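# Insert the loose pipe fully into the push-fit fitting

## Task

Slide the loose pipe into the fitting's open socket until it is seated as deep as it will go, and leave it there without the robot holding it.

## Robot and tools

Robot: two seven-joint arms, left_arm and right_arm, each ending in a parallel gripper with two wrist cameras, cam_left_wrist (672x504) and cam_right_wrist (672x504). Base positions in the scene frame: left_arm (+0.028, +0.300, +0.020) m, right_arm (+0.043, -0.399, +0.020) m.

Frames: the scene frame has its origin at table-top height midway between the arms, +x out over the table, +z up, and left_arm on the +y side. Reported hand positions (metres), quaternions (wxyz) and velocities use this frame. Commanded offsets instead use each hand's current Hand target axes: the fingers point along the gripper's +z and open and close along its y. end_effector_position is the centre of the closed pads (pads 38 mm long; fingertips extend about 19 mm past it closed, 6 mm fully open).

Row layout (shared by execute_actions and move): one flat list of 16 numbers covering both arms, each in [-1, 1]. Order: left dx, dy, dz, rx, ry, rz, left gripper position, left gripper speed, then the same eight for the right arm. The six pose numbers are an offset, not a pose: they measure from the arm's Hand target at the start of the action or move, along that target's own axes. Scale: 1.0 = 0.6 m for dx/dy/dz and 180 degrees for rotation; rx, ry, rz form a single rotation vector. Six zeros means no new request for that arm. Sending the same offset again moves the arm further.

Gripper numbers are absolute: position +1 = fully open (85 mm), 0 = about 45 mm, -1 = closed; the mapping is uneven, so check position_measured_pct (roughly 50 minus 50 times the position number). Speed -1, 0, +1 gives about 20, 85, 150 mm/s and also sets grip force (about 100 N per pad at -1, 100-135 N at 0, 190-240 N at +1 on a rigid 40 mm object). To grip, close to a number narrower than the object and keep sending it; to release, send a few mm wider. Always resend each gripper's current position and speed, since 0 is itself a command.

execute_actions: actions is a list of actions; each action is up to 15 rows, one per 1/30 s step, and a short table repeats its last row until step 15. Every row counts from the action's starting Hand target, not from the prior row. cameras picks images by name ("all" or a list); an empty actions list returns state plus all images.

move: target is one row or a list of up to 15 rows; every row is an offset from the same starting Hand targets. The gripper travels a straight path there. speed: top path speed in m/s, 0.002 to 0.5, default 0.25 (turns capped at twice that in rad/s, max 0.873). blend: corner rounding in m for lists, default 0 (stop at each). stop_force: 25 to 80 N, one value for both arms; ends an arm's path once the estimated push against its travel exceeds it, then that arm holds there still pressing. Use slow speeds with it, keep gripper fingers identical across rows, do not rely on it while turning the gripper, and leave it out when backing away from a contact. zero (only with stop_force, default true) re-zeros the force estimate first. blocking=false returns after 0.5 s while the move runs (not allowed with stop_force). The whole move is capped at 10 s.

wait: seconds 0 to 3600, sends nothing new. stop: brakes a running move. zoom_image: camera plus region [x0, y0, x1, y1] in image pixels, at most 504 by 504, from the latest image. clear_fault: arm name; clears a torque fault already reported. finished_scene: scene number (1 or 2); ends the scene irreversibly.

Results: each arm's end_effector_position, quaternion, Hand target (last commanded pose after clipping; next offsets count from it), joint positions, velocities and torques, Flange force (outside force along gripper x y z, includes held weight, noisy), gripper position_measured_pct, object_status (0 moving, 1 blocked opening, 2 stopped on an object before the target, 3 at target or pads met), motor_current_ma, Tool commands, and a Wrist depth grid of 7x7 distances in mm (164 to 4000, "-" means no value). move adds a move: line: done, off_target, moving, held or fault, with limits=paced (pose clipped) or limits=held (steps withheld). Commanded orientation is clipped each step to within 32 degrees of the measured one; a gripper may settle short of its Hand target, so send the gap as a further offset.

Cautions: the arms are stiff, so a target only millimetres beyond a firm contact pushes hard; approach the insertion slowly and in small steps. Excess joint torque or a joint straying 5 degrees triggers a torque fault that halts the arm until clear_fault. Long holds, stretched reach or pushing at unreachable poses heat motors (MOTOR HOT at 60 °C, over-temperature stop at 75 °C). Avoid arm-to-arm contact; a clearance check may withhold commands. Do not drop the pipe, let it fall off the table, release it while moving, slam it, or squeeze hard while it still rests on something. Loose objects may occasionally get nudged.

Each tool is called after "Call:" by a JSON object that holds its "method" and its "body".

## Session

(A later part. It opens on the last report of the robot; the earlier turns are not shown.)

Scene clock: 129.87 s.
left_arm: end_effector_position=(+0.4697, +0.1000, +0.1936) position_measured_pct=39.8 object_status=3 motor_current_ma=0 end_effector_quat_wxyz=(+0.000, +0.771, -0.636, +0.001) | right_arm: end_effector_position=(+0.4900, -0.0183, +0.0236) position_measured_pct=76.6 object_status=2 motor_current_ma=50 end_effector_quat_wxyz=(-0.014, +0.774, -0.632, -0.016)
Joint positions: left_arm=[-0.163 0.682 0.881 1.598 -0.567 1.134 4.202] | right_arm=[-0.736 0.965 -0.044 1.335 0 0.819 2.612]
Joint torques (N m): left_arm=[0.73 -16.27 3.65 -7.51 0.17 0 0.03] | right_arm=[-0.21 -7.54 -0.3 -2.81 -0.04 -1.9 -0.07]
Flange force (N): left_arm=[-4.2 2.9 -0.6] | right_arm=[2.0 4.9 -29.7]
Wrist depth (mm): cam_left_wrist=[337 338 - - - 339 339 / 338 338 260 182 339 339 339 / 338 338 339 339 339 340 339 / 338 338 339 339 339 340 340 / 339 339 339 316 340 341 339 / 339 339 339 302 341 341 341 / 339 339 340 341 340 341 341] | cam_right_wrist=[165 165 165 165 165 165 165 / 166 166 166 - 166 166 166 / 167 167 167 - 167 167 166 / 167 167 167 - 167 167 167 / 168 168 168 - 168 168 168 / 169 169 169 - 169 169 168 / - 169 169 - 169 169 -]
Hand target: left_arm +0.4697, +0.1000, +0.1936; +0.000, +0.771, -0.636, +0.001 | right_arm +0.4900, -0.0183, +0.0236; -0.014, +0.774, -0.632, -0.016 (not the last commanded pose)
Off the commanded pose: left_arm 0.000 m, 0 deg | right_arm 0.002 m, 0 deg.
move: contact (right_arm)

Call:
{"method": "move", "body": {"target": [0,0,0,0,0,0,0.2,0,0,0,-0.0015,0,0,0,-1,-1], "speed": 0.01}}

Call:
{"method": "move", "body": {"target": [0,0,0,0,0,0,0.2,0,0,0,0,0,0,0,-0.2,-1]}}

Call:
{"method": "move", "body": {"target": [-0.15,0,-0.1,0,0,0,0.2,0,0,0,-0.12,0,0,0,-0.2,-1], "cameras": ["all"]}}

Scene clock: 132.40 s.
left_arm: end_effector_position=(+0.4697, +0.1000, +0.1936) position_measured_pct=39.8 object_status=3 motor_current_ma=0 end_effector_quat_wxyz=(+0.000, +0.771, -0.636, +0.001) | right_arm: end_effector_position=(+0.4900, -0.0183, +0.0244) position_measured_pct=76.6 object_status=2 motor_current_ma=50 end_effector_quat_wxyz=(-0.014, +0.775, -0.632, -0.016)
Joint positions: left_arm=[-0.163 0.682 0.881 1.598 -0.567 1.134 4.202] | right_arm=[-0.736 0.964 -0.044 1.335 0 0.821 2.612]
Joint torques (N m): left_arm=[0.66 -16.28 3.69 -7.53 0.17 0 0.07] | right_arm=[0.03 -16.85 -0.27 -3.21 -0.19 0.82 -0.04]
Flange force (N): left_arm=[-4.1 2.9 -0.6] | right_arm=[-1.4 -1.7 -9.2]
Wrist depth (mm): cam_left_wrist=[337 337 - - - 339 339 / 337 337 260 183 338 339 340 / 338 338 338 339 339 339 341 / 338 339 339 339 339 340 341 / 338 339 340 315 339 340 341 / 339 339 339 302 340 341 342 / 340 340 340 340 341 341 341] | cam_right_wrist=[165 165 165 165 165 165 165 / 166 166 166 - 166 166 166 / 167 167 167 - 167 167 167 / 167 167 167 - 167 167 167 / 168 168 168 - 168 168 168 / 169 169 169 - 169 169 169 / - 170 169 - 169 169 -]
Hand target: left_arm +0.4697, +0.1000, +0.1936; +0.000, +0.771, -0.636, +0.001 | right_arm +0.4900, -0.0183, +0.0245; -0.014, +0.774, -0.632, -0.016
Off the commanded pose: left_arm 0.000 m, 0 deg | right_arm 0.000 m, 0 deg.
move: done

Scene clock: 133.40 s.
left_arm: end_effector_position=(+0.4697, +0.1000, +0.1936) position_measured_pct=39.8 object_status=3 motor_current_ma=0 end_effector_quat_wxyz=(+0.000, +0.771, -0.636, +0.001) | right_arm: end_effector_position=(+0.4900, -0.0183, +0.0244) position_measured_pct=60.2 object_status=0 motor_current_ma=0 end_effector_quat_wxyz=(-0.014, +0.774, -0.632, -0.016)
Joint positions: left_arm=[-0.163 0.682 0.881 1.598 -0.567 1.134 4.202] | right_arm=[-0.736 0.964 -0.044 1.335 0 0.821 2.612]
Joint torques (N m): left_arm=[0.75 -16.26 3.67 -7.45 0.14 0.04 0.09] | right_arm=[-0.13 -23.33 -0.57 -6.61 -0.29 0.17 0.01]
Flange force (N): left_arm=[-4.3 2.8 -0.7] | right_arm=[0.1 -0.3 0.9]
Wrist depth (mm): cam_left_wrist=[337 337 - - - 339 339 / 338 338 261 184 339 339 339 / 338 338 338 338 339 339 340 / 338 338 339 339 340 340 340 / 339 339 339 315 340 340 341 / 339 339 340 302 341 340 341 / 339 340 340 340 341 342 342] | cam_right_wrist=[165 165 165 165 164 165 165 / 165 165 166 - 166 166 166 / 166 166 166 - 166 166 166 / 167 167 167 - 167 167 167 / 168 168 168 - 168 168 168 / 168 168 168 - 168 168 168 / - 169 169 - 169 169 -]
Hand target: left_arm +0.4697, +0.1000, +0.1936; +0.000, +0.771, -0.636, +0.001 | right_arm +0.4900, -0.0183, +0.0245; -0.014, +0.774, -0.632, -0.016
Off the commanded pose: left_arm 0.000 m, 0 deg | right_arm 0.000 m, 0 deg.
move: done

Scene clock: 134.27 s.
left_arm: end_effector_position=(+0.4525, +0.1884, +0.2535) position_measured_pct=39.8 object_status=3 motor_current_ma=0 end_effector_quat_wxyz=(+0.000, +0.771, -0.636, +0.001) | right_arm: end_effector_position=(+0.4905, -0.0213, +0.0964) position_measured_pct=60.2 object_status=3 motor_current_ma=0 end_effector_quat_wxyz=(-0.014, +0.774, -0.632, -0.016)
Joint positions: left_arm=[-0.445 0.519 0.972 1.656 -0.453 1.21 3.977] | right_arm=[-0.732 0.853 -0.044 1.304 -0.004 0.962 2.615]
Joint torques (N m): left_arm=[0.58 -13.1 2.84 -8.22 0.19 0 0.05] | right_arm=[-0.15 -22.77 -0.56 -7.44 -0.3 0.19 -0.01]
Flange force (N): left_arm=[-3.8 4.3 -0.3] | right_arm=[0.2 -0.2 1.0]
Wrist depth (mm): cam_left_wrist=[397 397 398 399 399 399 400 / 398 398 398 399 399 400 400 / 399 398 399 399 401 401 401 / 398 399 399 400 401 401 401 / 399 400 399 400 400 401 402 / 399 400 400 401 401 401 402 / 400 400 400 401 402 402 402] | cam_right_wrist=[236 236 236 236 236 236 236 / 237 237 237 237 237 237 236 / 238 238 238 220 238 238 238 / 239 239 239 221 239 239 239 / 239 240 240 221 239 240 239 / 241 241 241 217 240 241 241 / 241 242 242 222 242 242 242]
Hand target: left_arm +0.4525, +0.1884, +0.2535; +0.000, +0.771, -0.636, +0.001 | right_arm +0.4905, -0.0213, +0.0964; -0.014, +0.774, -0.632, -0.016
Off the commanded pose: left_arm 0.000 m, 0 deg | right_arm 0.000 m, 0 deg.
move: done
cam_left_wrist: T_world_to_cam=[[-0.98294, -0.18371, -0.00893, 0.48327], [-0.18385, 0.9828, 0.01767, -0.0543], [0.00553, 0.01901, -0.9998, 0.39723]] pos_world=[0.46285, 0.1346, 0.40242]
cam_right_wrist: T_world_to_cam=[[-0.98488, -0.17293, -0.01054, 0.48487], [-0.17325, 0.98316, 0.05822, 0.15772], [0.00029, 0.05916, -0.99825, 0.24247]] pos_world=[0.5048, -0.08556, 0.23797]

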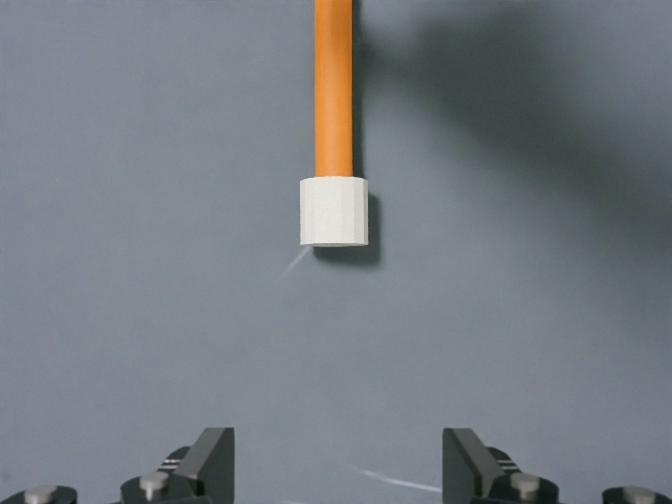

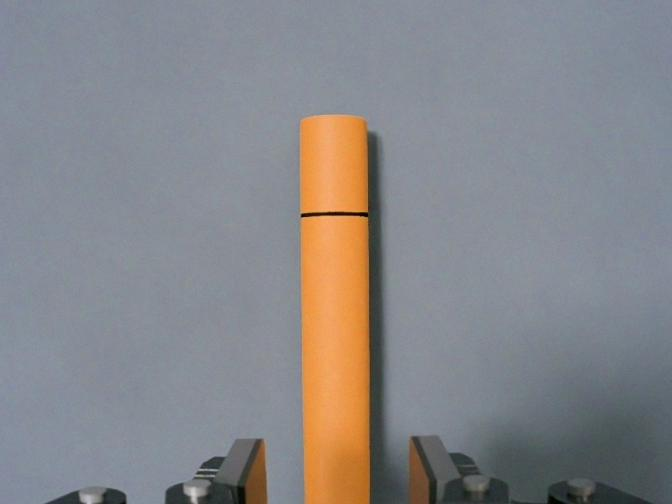

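Call:
{"method": "finished_scene", "body": {"scene": 1}}

The scene is finished: the task was done.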